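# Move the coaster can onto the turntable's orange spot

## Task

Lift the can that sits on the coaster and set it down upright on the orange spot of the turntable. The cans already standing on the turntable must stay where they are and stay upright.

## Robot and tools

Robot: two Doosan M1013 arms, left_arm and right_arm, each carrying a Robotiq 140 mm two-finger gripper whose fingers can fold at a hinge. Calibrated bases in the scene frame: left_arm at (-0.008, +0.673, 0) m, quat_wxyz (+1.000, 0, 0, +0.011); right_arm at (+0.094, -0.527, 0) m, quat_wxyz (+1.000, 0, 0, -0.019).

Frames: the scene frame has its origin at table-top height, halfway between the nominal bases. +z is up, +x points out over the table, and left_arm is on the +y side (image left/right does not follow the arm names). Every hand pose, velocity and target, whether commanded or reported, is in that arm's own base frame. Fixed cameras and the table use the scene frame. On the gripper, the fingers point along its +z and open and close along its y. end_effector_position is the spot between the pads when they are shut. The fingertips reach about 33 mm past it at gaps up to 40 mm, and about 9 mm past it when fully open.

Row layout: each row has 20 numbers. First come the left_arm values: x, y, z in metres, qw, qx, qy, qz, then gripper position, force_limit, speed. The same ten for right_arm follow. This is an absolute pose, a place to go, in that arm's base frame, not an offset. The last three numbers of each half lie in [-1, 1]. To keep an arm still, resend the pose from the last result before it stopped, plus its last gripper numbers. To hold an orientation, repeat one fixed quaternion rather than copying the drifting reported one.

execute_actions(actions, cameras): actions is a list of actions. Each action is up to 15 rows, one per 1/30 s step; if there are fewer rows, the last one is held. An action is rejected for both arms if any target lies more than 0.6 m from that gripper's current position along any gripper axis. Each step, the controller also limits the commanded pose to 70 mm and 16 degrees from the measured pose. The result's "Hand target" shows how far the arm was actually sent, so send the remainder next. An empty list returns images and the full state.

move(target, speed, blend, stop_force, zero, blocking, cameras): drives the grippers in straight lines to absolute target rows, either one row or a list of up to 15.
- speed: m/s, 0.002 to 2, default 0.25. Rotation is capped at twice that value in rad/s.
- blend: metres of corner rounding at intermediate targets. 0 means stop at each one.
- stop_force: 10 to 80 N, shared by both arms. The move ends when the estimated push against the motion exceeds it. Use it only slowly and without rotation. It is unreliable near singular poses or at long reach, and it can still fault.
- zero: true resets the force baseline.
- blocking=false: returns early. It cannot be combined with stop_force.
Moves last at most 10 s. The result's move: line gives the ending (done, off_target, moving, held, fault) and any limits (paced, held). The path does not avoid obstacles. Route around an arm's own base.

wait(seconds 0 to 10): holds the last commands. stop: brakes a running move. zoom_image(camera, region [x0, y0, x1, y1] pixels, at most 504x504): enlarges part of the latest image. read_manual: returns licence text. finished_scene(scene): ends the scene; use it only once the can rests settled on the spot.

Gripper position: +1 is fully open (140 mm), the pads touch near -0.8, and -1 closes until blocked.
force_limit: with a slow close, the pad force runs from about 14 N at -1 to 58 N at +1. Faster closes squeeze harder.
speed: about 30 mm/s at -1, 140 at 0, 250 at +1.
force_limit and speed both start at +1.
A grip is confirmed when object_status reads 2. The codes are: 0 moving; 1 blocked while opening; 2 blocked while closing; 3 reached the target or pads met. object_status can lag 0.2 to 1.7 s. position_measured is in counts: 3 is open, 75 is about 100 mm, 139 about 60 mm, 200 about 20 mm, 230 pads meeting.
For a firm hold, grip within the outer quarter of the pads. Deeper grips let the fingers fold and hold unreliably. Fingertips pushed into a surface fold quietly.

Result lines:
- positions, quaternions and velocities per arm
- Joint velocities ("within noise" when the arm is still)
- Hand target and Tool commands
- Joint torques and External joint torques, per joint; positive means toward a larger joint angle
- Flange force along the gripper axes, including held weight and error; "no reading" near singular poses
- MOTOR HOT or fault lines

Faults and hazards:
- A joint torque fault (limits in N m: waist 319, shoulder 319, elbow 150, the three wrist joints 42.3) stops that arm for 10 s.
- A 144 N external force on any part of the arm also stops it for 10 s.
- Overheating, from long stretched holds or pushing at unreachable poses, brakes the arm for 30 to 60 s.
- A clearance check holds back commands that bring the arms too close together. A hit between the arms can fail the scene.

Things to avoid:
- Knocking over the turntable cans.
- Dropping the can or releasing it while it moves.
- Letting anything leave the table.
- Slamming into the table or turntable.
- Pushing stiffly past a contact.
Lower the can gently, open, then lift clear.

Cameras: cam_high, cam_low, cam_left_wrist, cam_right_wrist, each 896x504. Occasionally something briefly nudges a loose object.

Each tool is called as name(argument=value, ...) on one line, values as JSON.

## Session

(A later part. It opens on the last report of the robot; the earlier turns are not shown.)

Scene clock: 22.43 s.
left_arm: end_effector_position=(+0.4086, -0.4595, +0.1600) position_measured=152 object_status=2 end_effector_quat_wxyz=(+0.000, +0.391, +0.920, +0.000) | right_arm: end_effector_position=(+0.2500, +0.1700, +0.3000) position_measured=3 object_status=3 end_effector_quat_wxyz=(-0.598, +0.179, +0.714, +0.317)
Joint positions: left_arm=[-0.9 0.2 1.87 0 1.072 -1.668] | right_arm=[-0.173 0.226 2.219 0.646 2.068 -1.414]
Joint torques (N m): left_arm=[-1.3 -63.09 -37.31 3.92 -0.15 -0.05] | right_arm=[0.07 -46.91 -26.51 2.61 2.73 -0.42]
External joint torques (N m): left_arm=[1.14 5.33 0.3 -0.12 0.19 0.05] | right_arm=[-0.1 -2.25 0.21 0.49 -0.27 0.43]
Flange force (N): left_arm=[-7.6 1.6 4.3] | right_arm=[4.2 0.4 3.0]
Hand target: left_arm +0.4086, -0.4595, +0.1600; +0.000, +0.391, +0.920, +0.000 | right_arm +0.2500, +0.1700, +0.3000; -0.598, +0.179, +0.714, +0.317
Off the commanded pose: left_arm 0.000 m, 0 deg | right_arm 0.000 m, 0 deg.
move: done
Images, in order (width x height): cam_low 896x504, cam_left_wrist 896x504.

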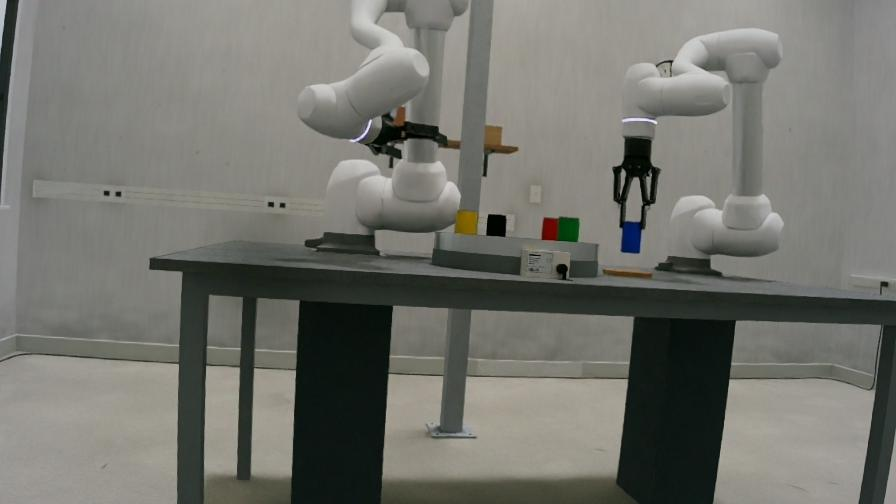

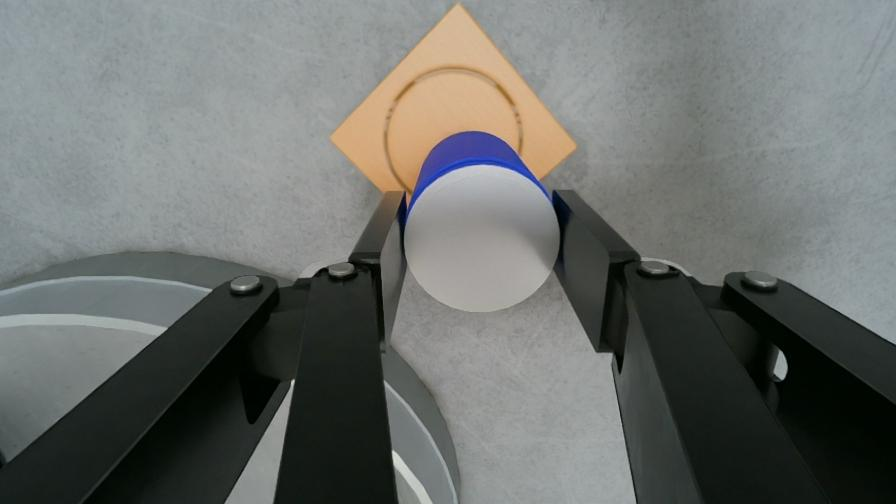

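move(target=[[0.43, -0.49, 0.29, 0, 0.391, 0.9205, 0, -1, -0.5, -1, 0.25, 0.17, 0.30, -0.598, 0.179, 0.714, 0.317, 1, 1, 1],[0.5235, -0.676, 0.32, 0, 0.391, 0.9205, 0, -1, -0.5, -1, 0.25, 0.17, 0.30, -0.598, 0.179, 0.714, 0.317, 1, 1, 1]], speed=0.2, blend=[0.04, 0], cameras=["cam_left_wrist", "cam_low", "cam_high"])

wait(seconds=1, cameras=["cam_left_wrist", "cam_high"])

wait(seconds=1, cameras=["cam_left_wrist", "cam_high"])

wait(seconds=1, cameras=["cam_left_wrist", "cam_high"])

Scene clock: 25.03 s.
left_arm: end_effector_position=(+0.5235, -0.6760, +0.3200) position_measured=152 object_status=2 end_effector_quat_wxyz=(+0.000, +0.391, +0.920, +0.000) | right_arm: end_effector_position=(+0.2500, +0.1700, +0.3000) position_measured=3 object_status=3 end_effector_quat_wxyz=(-0.598, +0.179, +0.714, +0.317)
Joint positions: left_arm=[-0.952 0.5 1.15 0 1.492 -1.72] | right_arm=[-0.173 0.226 2.219 0.646 2.068 -1.414]
Joint torques (N m): left_arm=[-1.11 -98.85 -41.82 4.42 0.03 -0.01] | right_arm=[-0.05 -47.26 -26.58 2.58 2.74 -0.41]
External joint torques (N m): left_arm=[1.93 6.06 -0.49 -0.05 0.02 0.01] | right_arm=[0.09 -1.85 0.35 0.49 -0.29 0.42]
Flange force (N): left_arm=[-12.3 0.9 0.0] | right_arm=[3.3 0.7 3.1]
Hand target: left_arm +0.5235, -0.6760, +0.3200; +0.000, +0.391, +0.920, +0.000 | right_arm +0.2500, +0.1700, +0.3000; -0.598, +0.179, +0.714, +0.317
Off the commanded pose: left_arm 0.000 m, 0 deg | right_arm 0.000 m, 0 deg.
move: done
Images, in order (width x height): cam_high 896x504, cam_low 896x504, cam_left_wrist 896x504.

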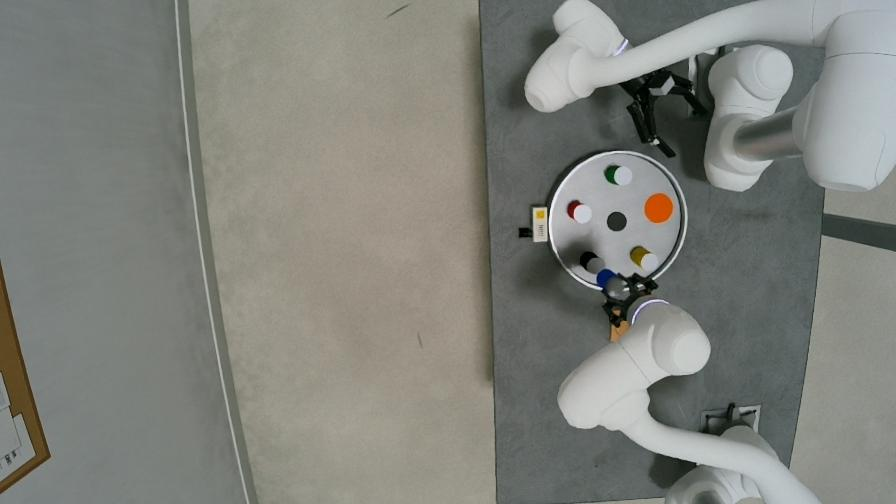

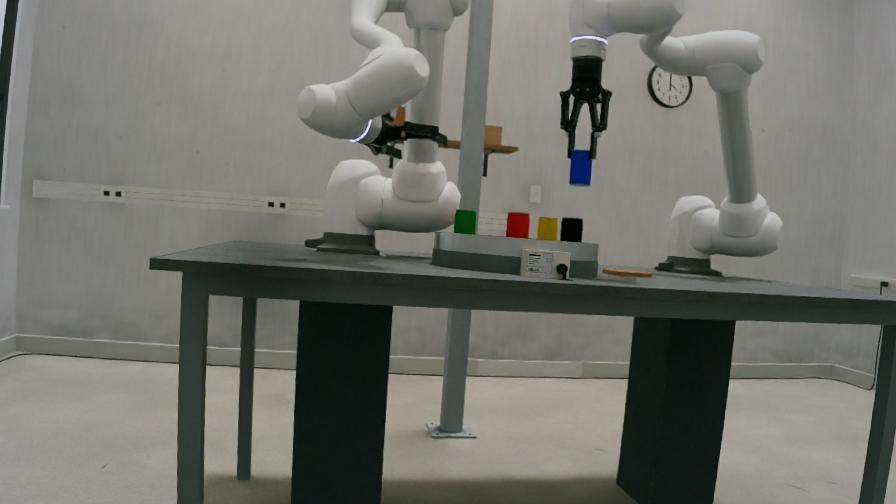

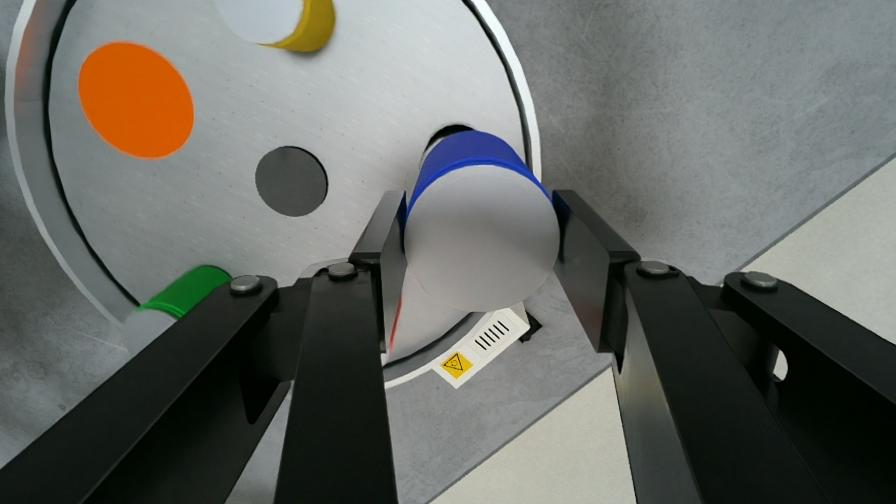

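Scene clock: 26.03 s.
left_arm: end_effector_position=(+0.5235, -0.6760, +0.3200) position_measured=152 object_status=2 end_effector_quat_wxyz=(+0.000, +0.391, +0.920, +0.000) | right_arm: end_effector_position=(+0.2500, +0.1700, +0.3000) position_measured=3 object_status=3 end_effector_quat_wxyz=(-0.598, +0.179, +0.714, +0.317)
Joint positions: left_arm=[-0.952 0.5 1.15 0 1.492 -1.72] | right_arm=[-0.173 0.226 2.219 0.646 2.068 -1.414]
Joint torques (N m): left_arm=[-0.79 -99.81 -42.12 4.5 0.03 0.02] | right_arm=[-0.3 -46.87 -26.66 2.63 2.79 -0.41]
External joint torques (N m): left_arm=[0.82 7.89 0.03 -0.18 0 -0.02] | right_arm=[0.29 -2.38 0.39 0.46 -0.33 0.42]
Flange force (N): left_arm=[-13.9 -0.6 1.2] | right_arm=[4.1 0.8 3.9]
Hand target: left_arm +0.5235, -0.6760, +0.3200; +0.000, +0.391, +0.920, +0.000 | right_arm +0.2500, +0.1700, +0.3000; -0.598, +0.179, +0.714, +0.317
Tool commands: left_gripper/position=-1.0 left_gripper/force_limit=-0.5 left_gripper/speed=-1.0 right_gripper/position=+1.0 right_gripper/force_limit=+1.0 right_gripper/speed=+1.0
Off the commanded pose: left_arm 0.000 m, 0 deg | right_arm 0.000 m, 0 deg.
wait: 1.00 s; at rest by 0.17 s
Images, in order (width x height): cam_high 896x504, cam_left_wrist 896x504.

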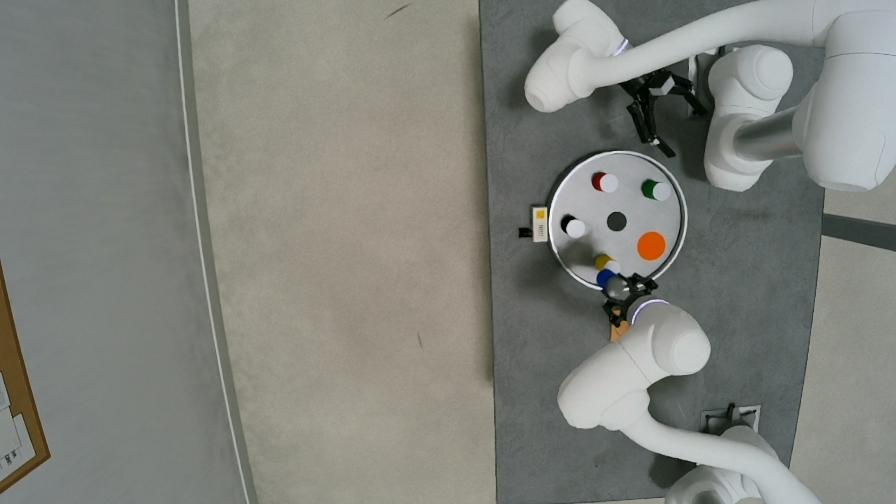

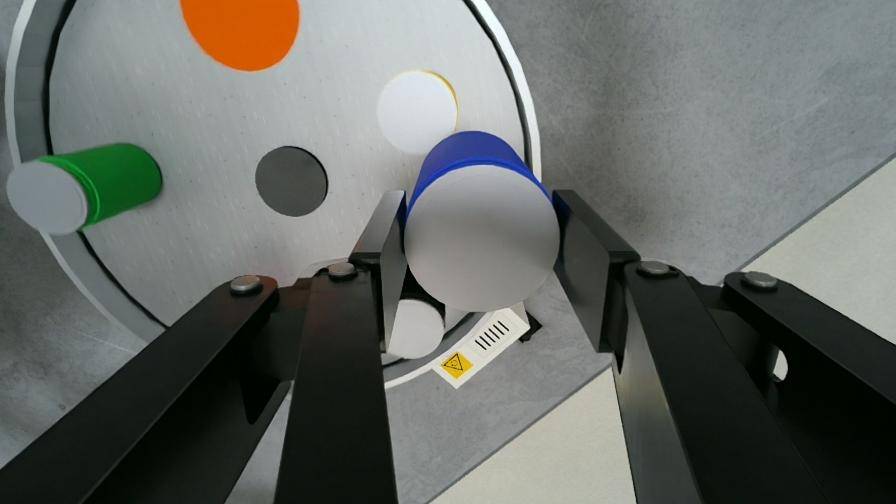

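Scene clock: 27.03 s.
left_arm: end_effector_position=(+0.5235, -0.6760, +0.3200) position_measured=152 object_status=2 end_effector_quat_wxyz=(+0.000, +0.391, +0.920, +0.000) | right_arm: end_effector_position=(+0.2500, +0.1700, +0.3000) position_measured=3 object_status=3 end_effector_quat_wxyz=(-0.598, +0.179, +0.714, +0.317)
Joint positions: left_arm=[-0.952 0.5 1.15 0 1.492 -1.72] | right_arm=[-0.173 0.226 2.219 0.646 2.068 -1.414]
Joint torques (N m): left_arm=[-1.11 -99.55 -42.3 4.56 -0.04 -0.05] | right_arm=[-0.25 -47.54 -26.38 2.63 2.78 -0.43]
External joint torques (N m): left_arm=[1.23 7.59 0.25 -0.24 0.09 0.05] | right_arm=[0.18 -1.46 0.15 0.45 -0.32 0.44]
Flange force (N): left_arm=[-12.9 0.1 1.3] | right_arm=[2.6 1.2 2.6]
Hand target: left_arm +0.5235, -0.6760, +0.3200; +0.000, +0.391, +0.920, +0.000 | right_arm +0.2500, +0.1700, +0.3000; -0.598, +0.179, +0.714, +0.317
Tool commands: left_gripper/position=-1.0 left_gripper/force_limit=-0.5 left_gripper/speed=-1.0 right_gripper/position=+1.0 right_gripper/force_limit=+1.0 right_gripper/speed=+1.0
Off the commanded pose: left_arm 0.000 m, 0 deg | right_arm 0.000 m, 0 deg.
wait: 1.00 s; at rest by 0.17 s
Images, in order (width x height): cam_high 896x504, cam_left_wrist 896x504.

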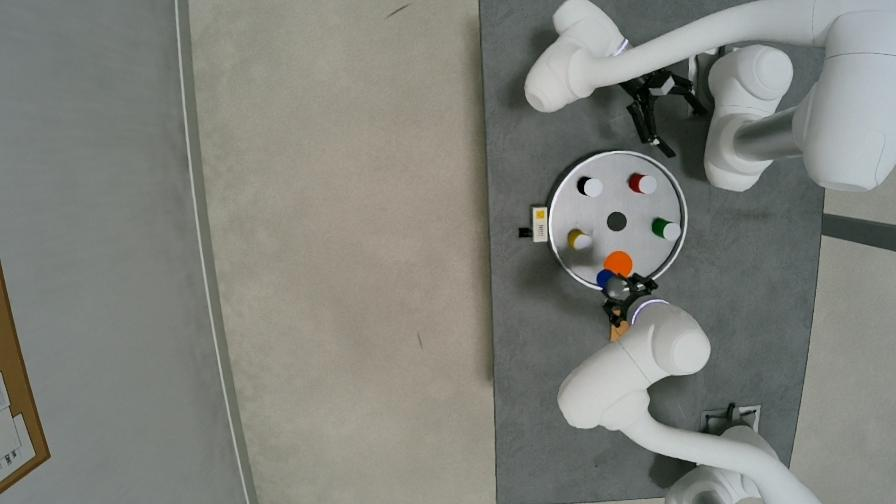

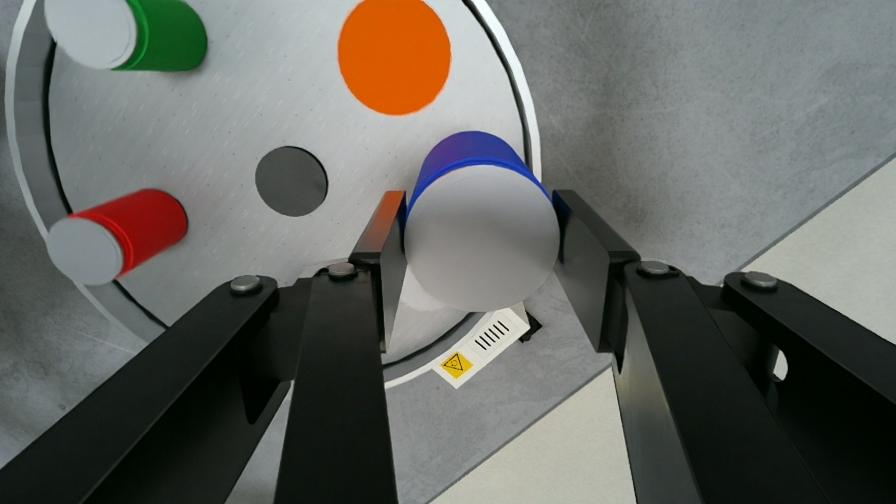

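Scene clock: 28.03 s.
left_arm: end_effector_position=(+0.5235, -0.6760, +0.3200) position_measured=152 object_status=2 end_effector_quat_wxyz=(+0.000, +0.391, +0.920, +0.000) | right_arm: end_effector_position=(+0.2500, +0.1700, +0.3000) position_measured=3 object_status=3 end_effector_quat_wxyz=(-0.598, +0.179, +0.714, +0.317)
Joint positions: left_arm=[-0.952 0.5 1.15 0 1.492 -1.72] | right_arm=[-0.173 0.226 2.219 0.646 2.068 -1.414]
Joint torques (N m): left_arm=[-1.31 -99.46 -42.14 4.53 -0.01 -0.08] | right_arm=[-0.13 -46.94 -26.5 2.62 2.77 -0.4]
External joint torques (N m): left_arm=[0.84 7.44 0.06 -0.23 0.05 0.08] | right_arm=[-0.02 -1.84 0.27 0.47 -0.32 0.41]
Flange force (N): left_arm=[-13.1 -0.3 1.1] | right_arm=[3.3 0.6 2.9]
Hand target: left_arm +0.5235, -0.6760, +0.3200; +0.000, +0.391, +0.920, +0.000 | right_arm +0.2500, +0.1700, +0.3000; -0.598, +0.179, +0.714, +0.317
Tool commands: left_gripper/position=-1.0 left_gripper/force_limit=-0.5 left_gripper/speed=-1.0 right_gripper/position=+1.0 right_gripper/force_limit=+1.0 right_gripper/speed=+1.0
Off the commanded pose: left_arm 0.000 m, 0 deg | right_arm 0.000 m, 0 deg.
wait: 1.00 s; at rest by 0.17 s
Images, in order (width x height): cam_high 896x504, cam_left_wrist 896x504.

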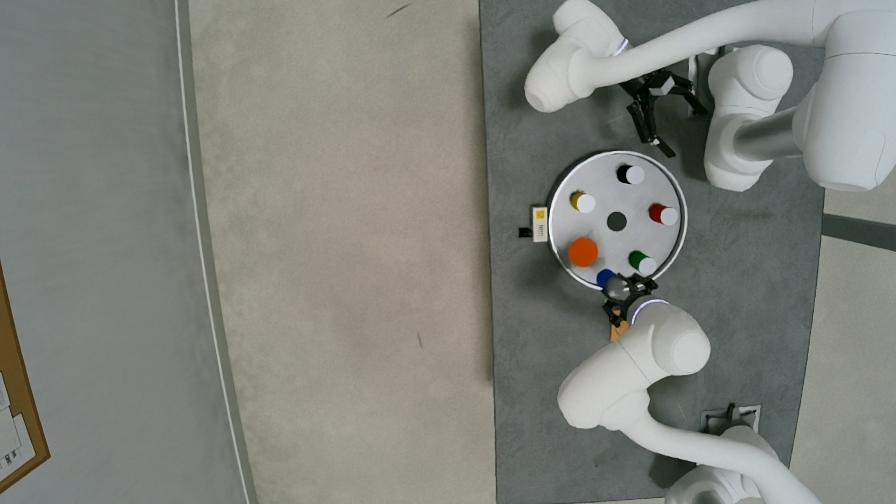

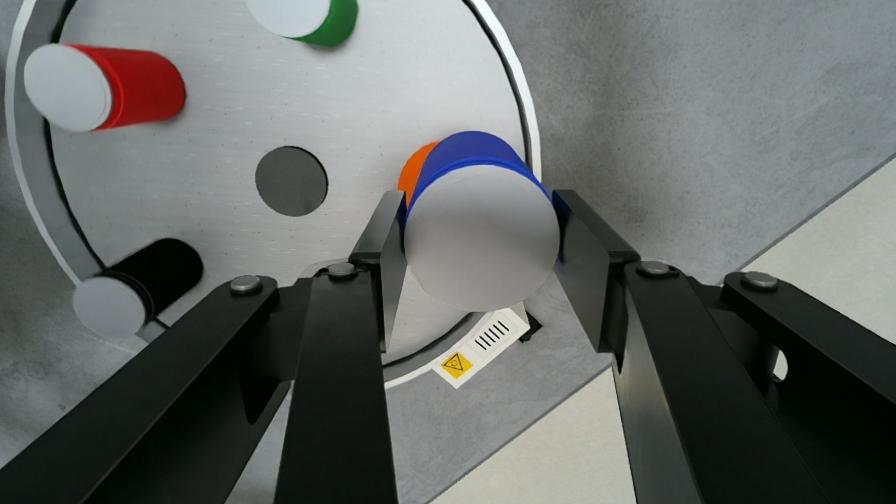

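move(target=[[0.4408, -0.8042, 0.31, 0, 0.391, 0.9205, 0, -1, -0.5, -1, 0.25, 0.17, 0.30, -0.598, 0.179, 0.714, 0.317, 1, 1, 1],[0.4408, -0.8042, 0.185, 0, 0.391, 0.9205, 0, -1, -0.5, -1, 0.25, 0.17, 0.30, -0.598, 0.179, 0.714, 0.317, 1, 1, 1]], speed=0.2, blend=[0.0, 0], cameras=["cam_left_wrist", "cam_low", "cam_high"])

move(target=[0.4408, -0.8042, 0.14, 0, 0.391, 0.9205, 0, -1, -0.5, -1, 0.25, 0.17, 0.30, -0.598, 0.179, 0.714, 0.317, 1, 1, 1], speed=0.012, stop_force=10, cameras=["cam_left_wrist", "cam_low"])

move(target=[0.4408, -0.8042, 0.185, 0, 0.391, 0.9205, 0, -1, -0.5, -1, 0.25, 0.17, 0.30, -0.598, 0.179, 0.714, 0.317, 1, 1, 1], speed=0.1, cameras=["cam_left_wrist"])

Scene clock: 34.70 s.
left_arm: end_effector_position=(+0.4408, -0.8042, +0.1851) position_measured=152 object_status=2 end_effector_quat_wxyz=(+0.000, +0.391, +0.920, +0.000) | right_arm: end_effector_position=(+0.2500, +0.1700, +0.3000) position_measured=3 object_status=3 end_effector_quat_wxyz=(-0.598, +0.179, +0.714, +0.317)
Joint positions: left_arm=[-1.107 0.645 1.161 0 1.335 -1.874] | right_arm=[-0.173 0.226 2.219 0.646 2.068 -1.414]
Joint torques (N m): left_arm=[-0.86 -111.55 -41.42 4.43 0.04 0.02] | right_arm=[-0.24 -47.42 -26.53 2.57 2.72 -0.41]
External joint torques (N m): left_arm=[0.95 7.25 0.18 -0.2 0 -0.02] | right_arm=[0.19 -1.76 0.27 0.5 -0.26 0.42]
Flange force (N): left_arm=[-11.8 -2.2 3.2] | right_arm=[3.2 1.0 3.0]
Hand target: left_arm +0.4408, -0.8042, +0.1850; +0.000, +0.391, +0.920, +0.000 | right_arm +0.2500, +0.1700, +0.3000; -0.598, +0.179, +0.714, +0.317
Off the commanded pose: left_arm 0.000 m, 0 deg | right_arm 0.000 m, 0 deg.
move: done
Images, in order (width x height): cam_high 896x504, cam_low 896x504, cam_left_wrist 896x504.

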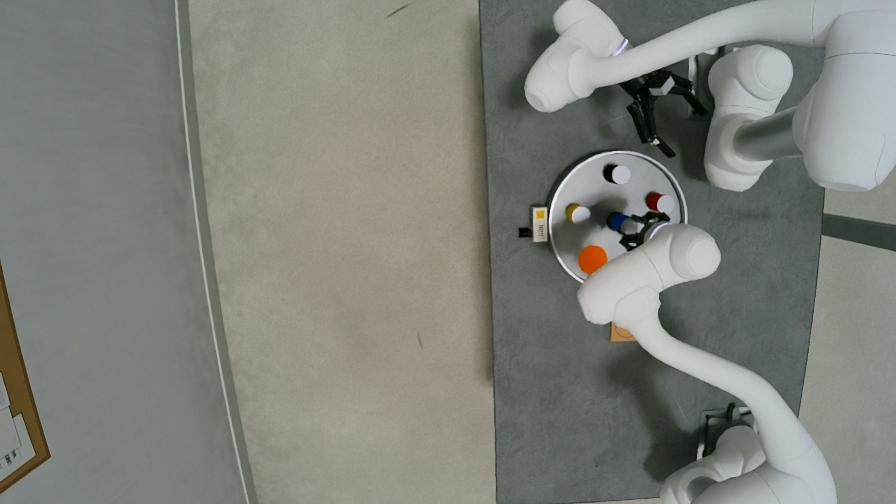

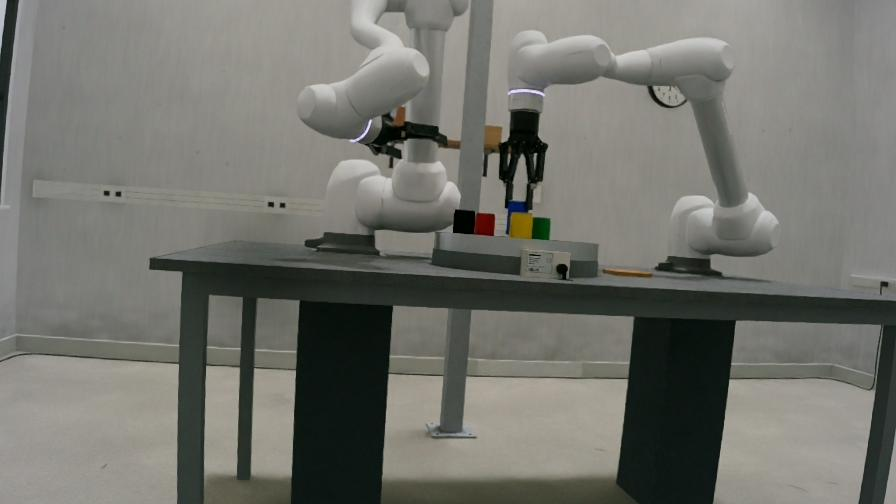

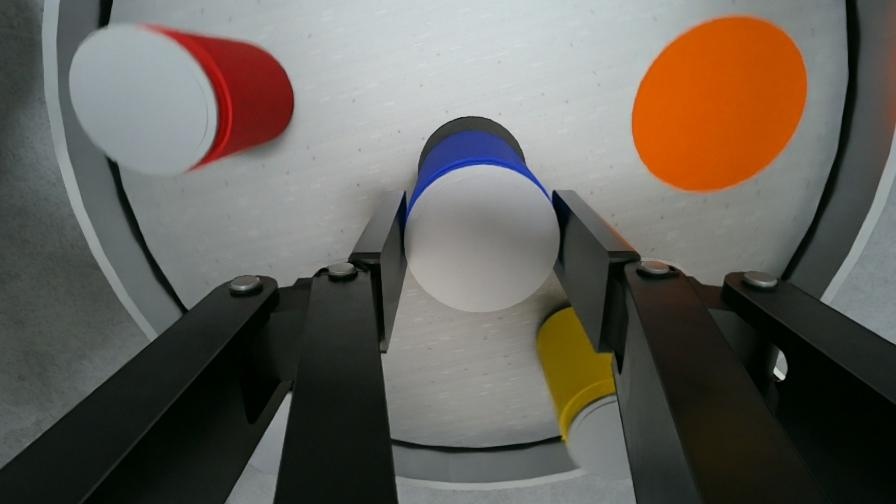

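Scene clock: 37.47 s.
left_arm: end_effector_position=(+0.4408, -0.8043, +0.1593) position_measured=152 object_status=2 end_effector_quat_wxyz=(+0.000, +0.391, +0.920, +0.000) | right_arm: end_effector_position=(+0.2500, +0.1700, +0.3000) position_measured=3 object_status=3 end_effector_quat_wxyz=(-0.598, +0.179, +0.714, +0.317)
Joint positions: left_arm=[-1.107 0.657 1.189 0 1.295 -1.874] | right_arm=[-0.173 0.226 2.219 0.646 2.068 -1.414]
Joint torques (N m): left_arm=[-1.57 -97.1 -32.32 4.28 0 -0.02] | right_arm=[-0.29 -47.2 -26.63 2.57 2.75 -0.44]
External joint torques (N m): left_arm=[1.68 -7.2 -8.33 -0.11 0.04 0.02] | right_arm=[0.35 -2.1 0.39 0.51 -0.29 0.45]
Flange force (N): left_arm=[-11.9 -1.3 -12.2] | right_arm=[3.7 1.1 3.7]
Hand target: left_arm +0.4408, -0.8043, +0.1593; +0.000, +0.391, +0.920, +0.000 | right_arm +0.2500, +0.1700, +0.3000; -0.598, +0.179, +0.714, +0.317
Off the commanded pose: left_arm 0.019 m, 0 deg | right_arm 0.000 m, 0 deg.
move: contact (left_arm)
Images, in order (width x height): cam_low 896x504, cam_left_wrist 896x504.

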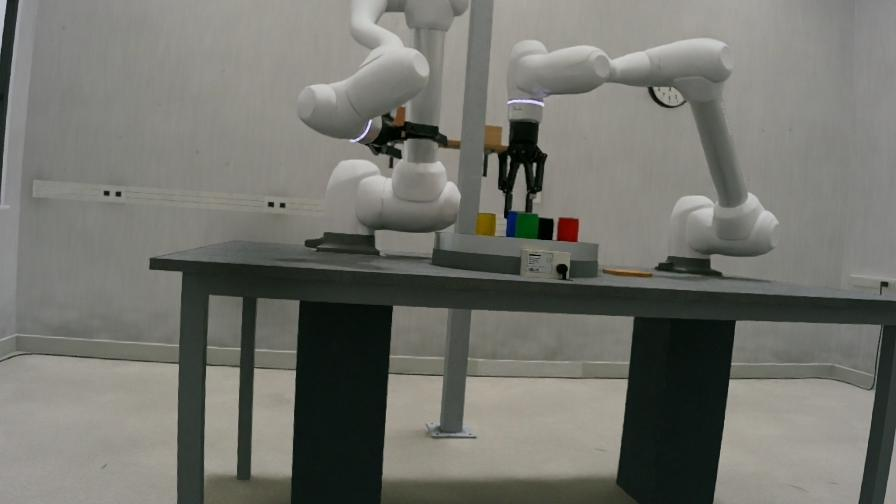

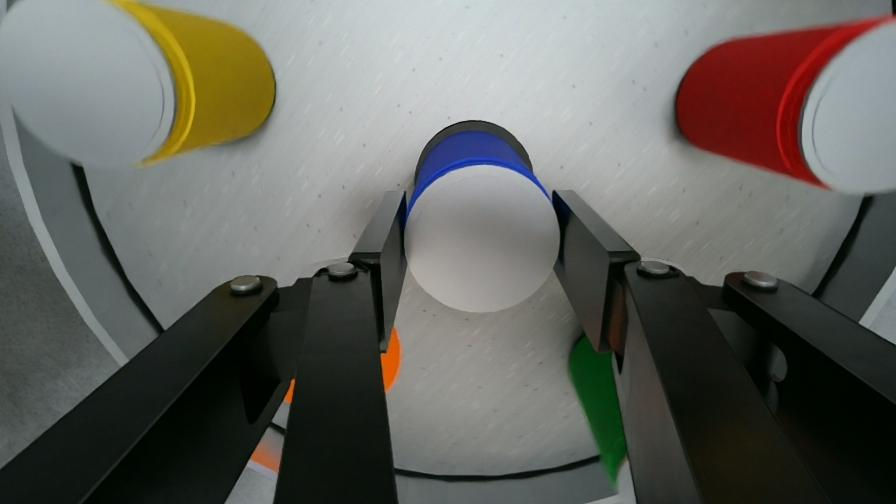

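Scene clock: 38.23 s.
left_arm: end_effector_position=(+0.4408, -0.8042, +0.1850) position_measured=152 object_status=2 end_effector_quat_wxyz=(+0.000, +0.391, +0.920, +0.000) | right_arm: end_effector_position=(+0.2500, +0.1700, +0.3000) position_measured=3 object_status=3 end_effector_quat_wxyz=(-0.598, +0.179, +0.714, +0.317)
Joint positions: left_arm=[-1.107 0.645 1.161 0 1.335 -1.874] | right_arm=[-0.173 0.226 2.219 0.646 2.068 -1.414]
Joint torques (N m): left_arm=[-1.29 -112.58 -41.43 4.43 0.04 0.02] | right_arm=[-0.28 -47.13 -26.56 2.64 2.75 -0.41]
External joint torques (N m): left_arm=[2 8.35 0.28 -0.19 0 -0.02] | right_arm=[0.37 -2.23 0.28 0.45 -0.29 0.42]
Flange force (N): left_arm=[-13.6 -1.5 3.7] | right_arm=[3.9 1.0 3.6]
Hand target: left_arm +0.4408, -0.8042, +0.1850; +0.000, +0.391, +0.920, +0.000 | right_arm +0.2500, +0.1700, +0.3000; -0.598, +0.179, +0.714, +0.317
Off the commanded pose: left_arm 0.000 m, 0 deg | right_arm 0.000 m, 0 deg.
move: done
Images, in order (width x height): cam_left_wrist 896x504.

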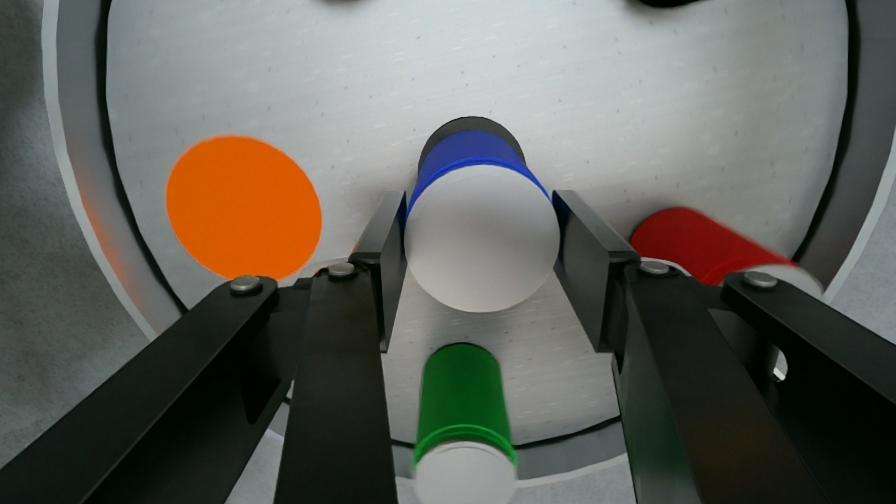

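move(target=[[0.4398, -0.8031, 0.29, 0, 0.391, 0.9205, 0, -1, -0.5, -1, 0.25, 0.17, 0.30, -0.598, 0.179, 0.714, 0.317, 1, 1, 1],[0.3368, -0.7166, 0.28, 0, 0.391, 0.9205, 0, -1, -0.5, -1, 0.25, 0.17, 0.30, -0.598, 0.179, 0.714, 0.317, 1, 1, 1]], speed=0.2, blend=[0.01, 0], cameras=["cam_left_wrist", "cam_high"])

Scene clock: 42.23 s.
left_arm: end_effector_position=(+0.3368, -0.7166, +0.2800) position_measured=152 object_status=2 end_effector_quat_wxyz=(+0.000, +0.391, +0.920, +0.000) | right_arm: end_effector_position=(+0.2500, +0.1700, +0.3000) position_measured=3 object_status=3 end_effector_quat_wxyz=(-0.598, +0.179, +0.714, +0.317)
Joint positions: left_arm=[-1.175 0.403 1.367 0 1.372 -1.942] | right_arm=[-0.173 0.226 2.219 0.646 2.068 -1.414]
Joint torques (N m): left_arm=[-1.05 -89.66 -41.71 4.5 0.02 -0.05] | right_arm=[-0.25 -47.28 -26.63 2.66 2.8 -0.43]
External joint torques (N m): left_arm=[0.5 7.21 0.16 -0.27 0.02 0.05] | right_arm=[0.38 -2.01 0.37 0.42 -0.34 0.44]
Flange force (N): left_arm=[-10.9 -3.0 2.5] | right_arm=[3.4 1.0 3.6]
Hand target: left_arm +0.3368, -0.7166, +0.2800; +0.000, +0.391, +0.920, +0.000 | right_arm +0.2500, +0.1700, +0.3000; -0.598, +0.179, +0.714, +0.317
Off the commanded pose: left_arm 0.000 m, 0 deg | right_arm 0.000 m, 0 deg.
move: done
Images, in order (width x height): cam_high 896x504, cam_left_wrist 896x504.

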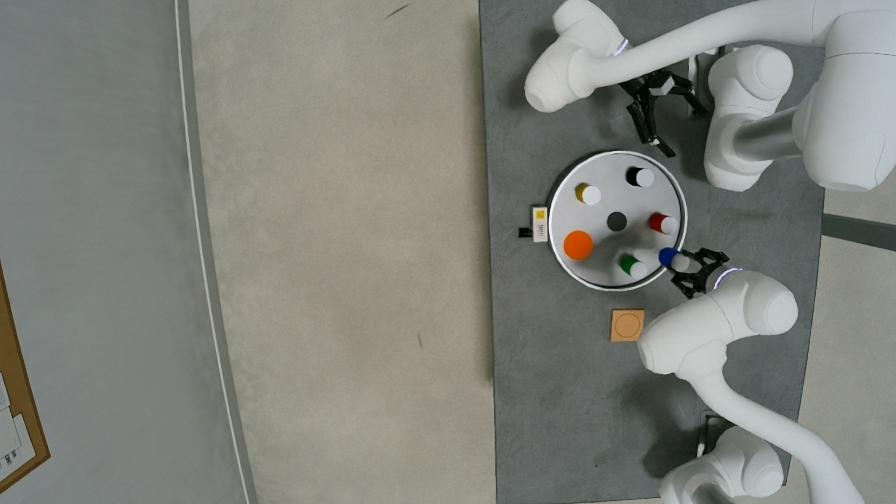

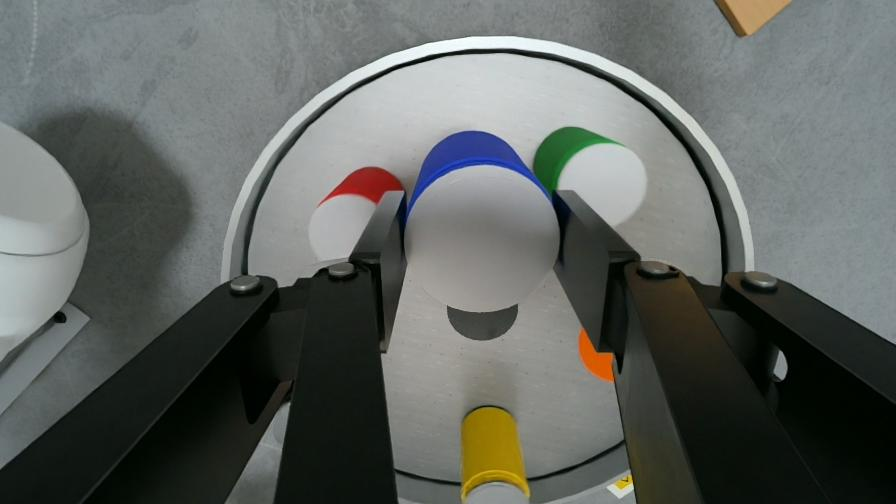

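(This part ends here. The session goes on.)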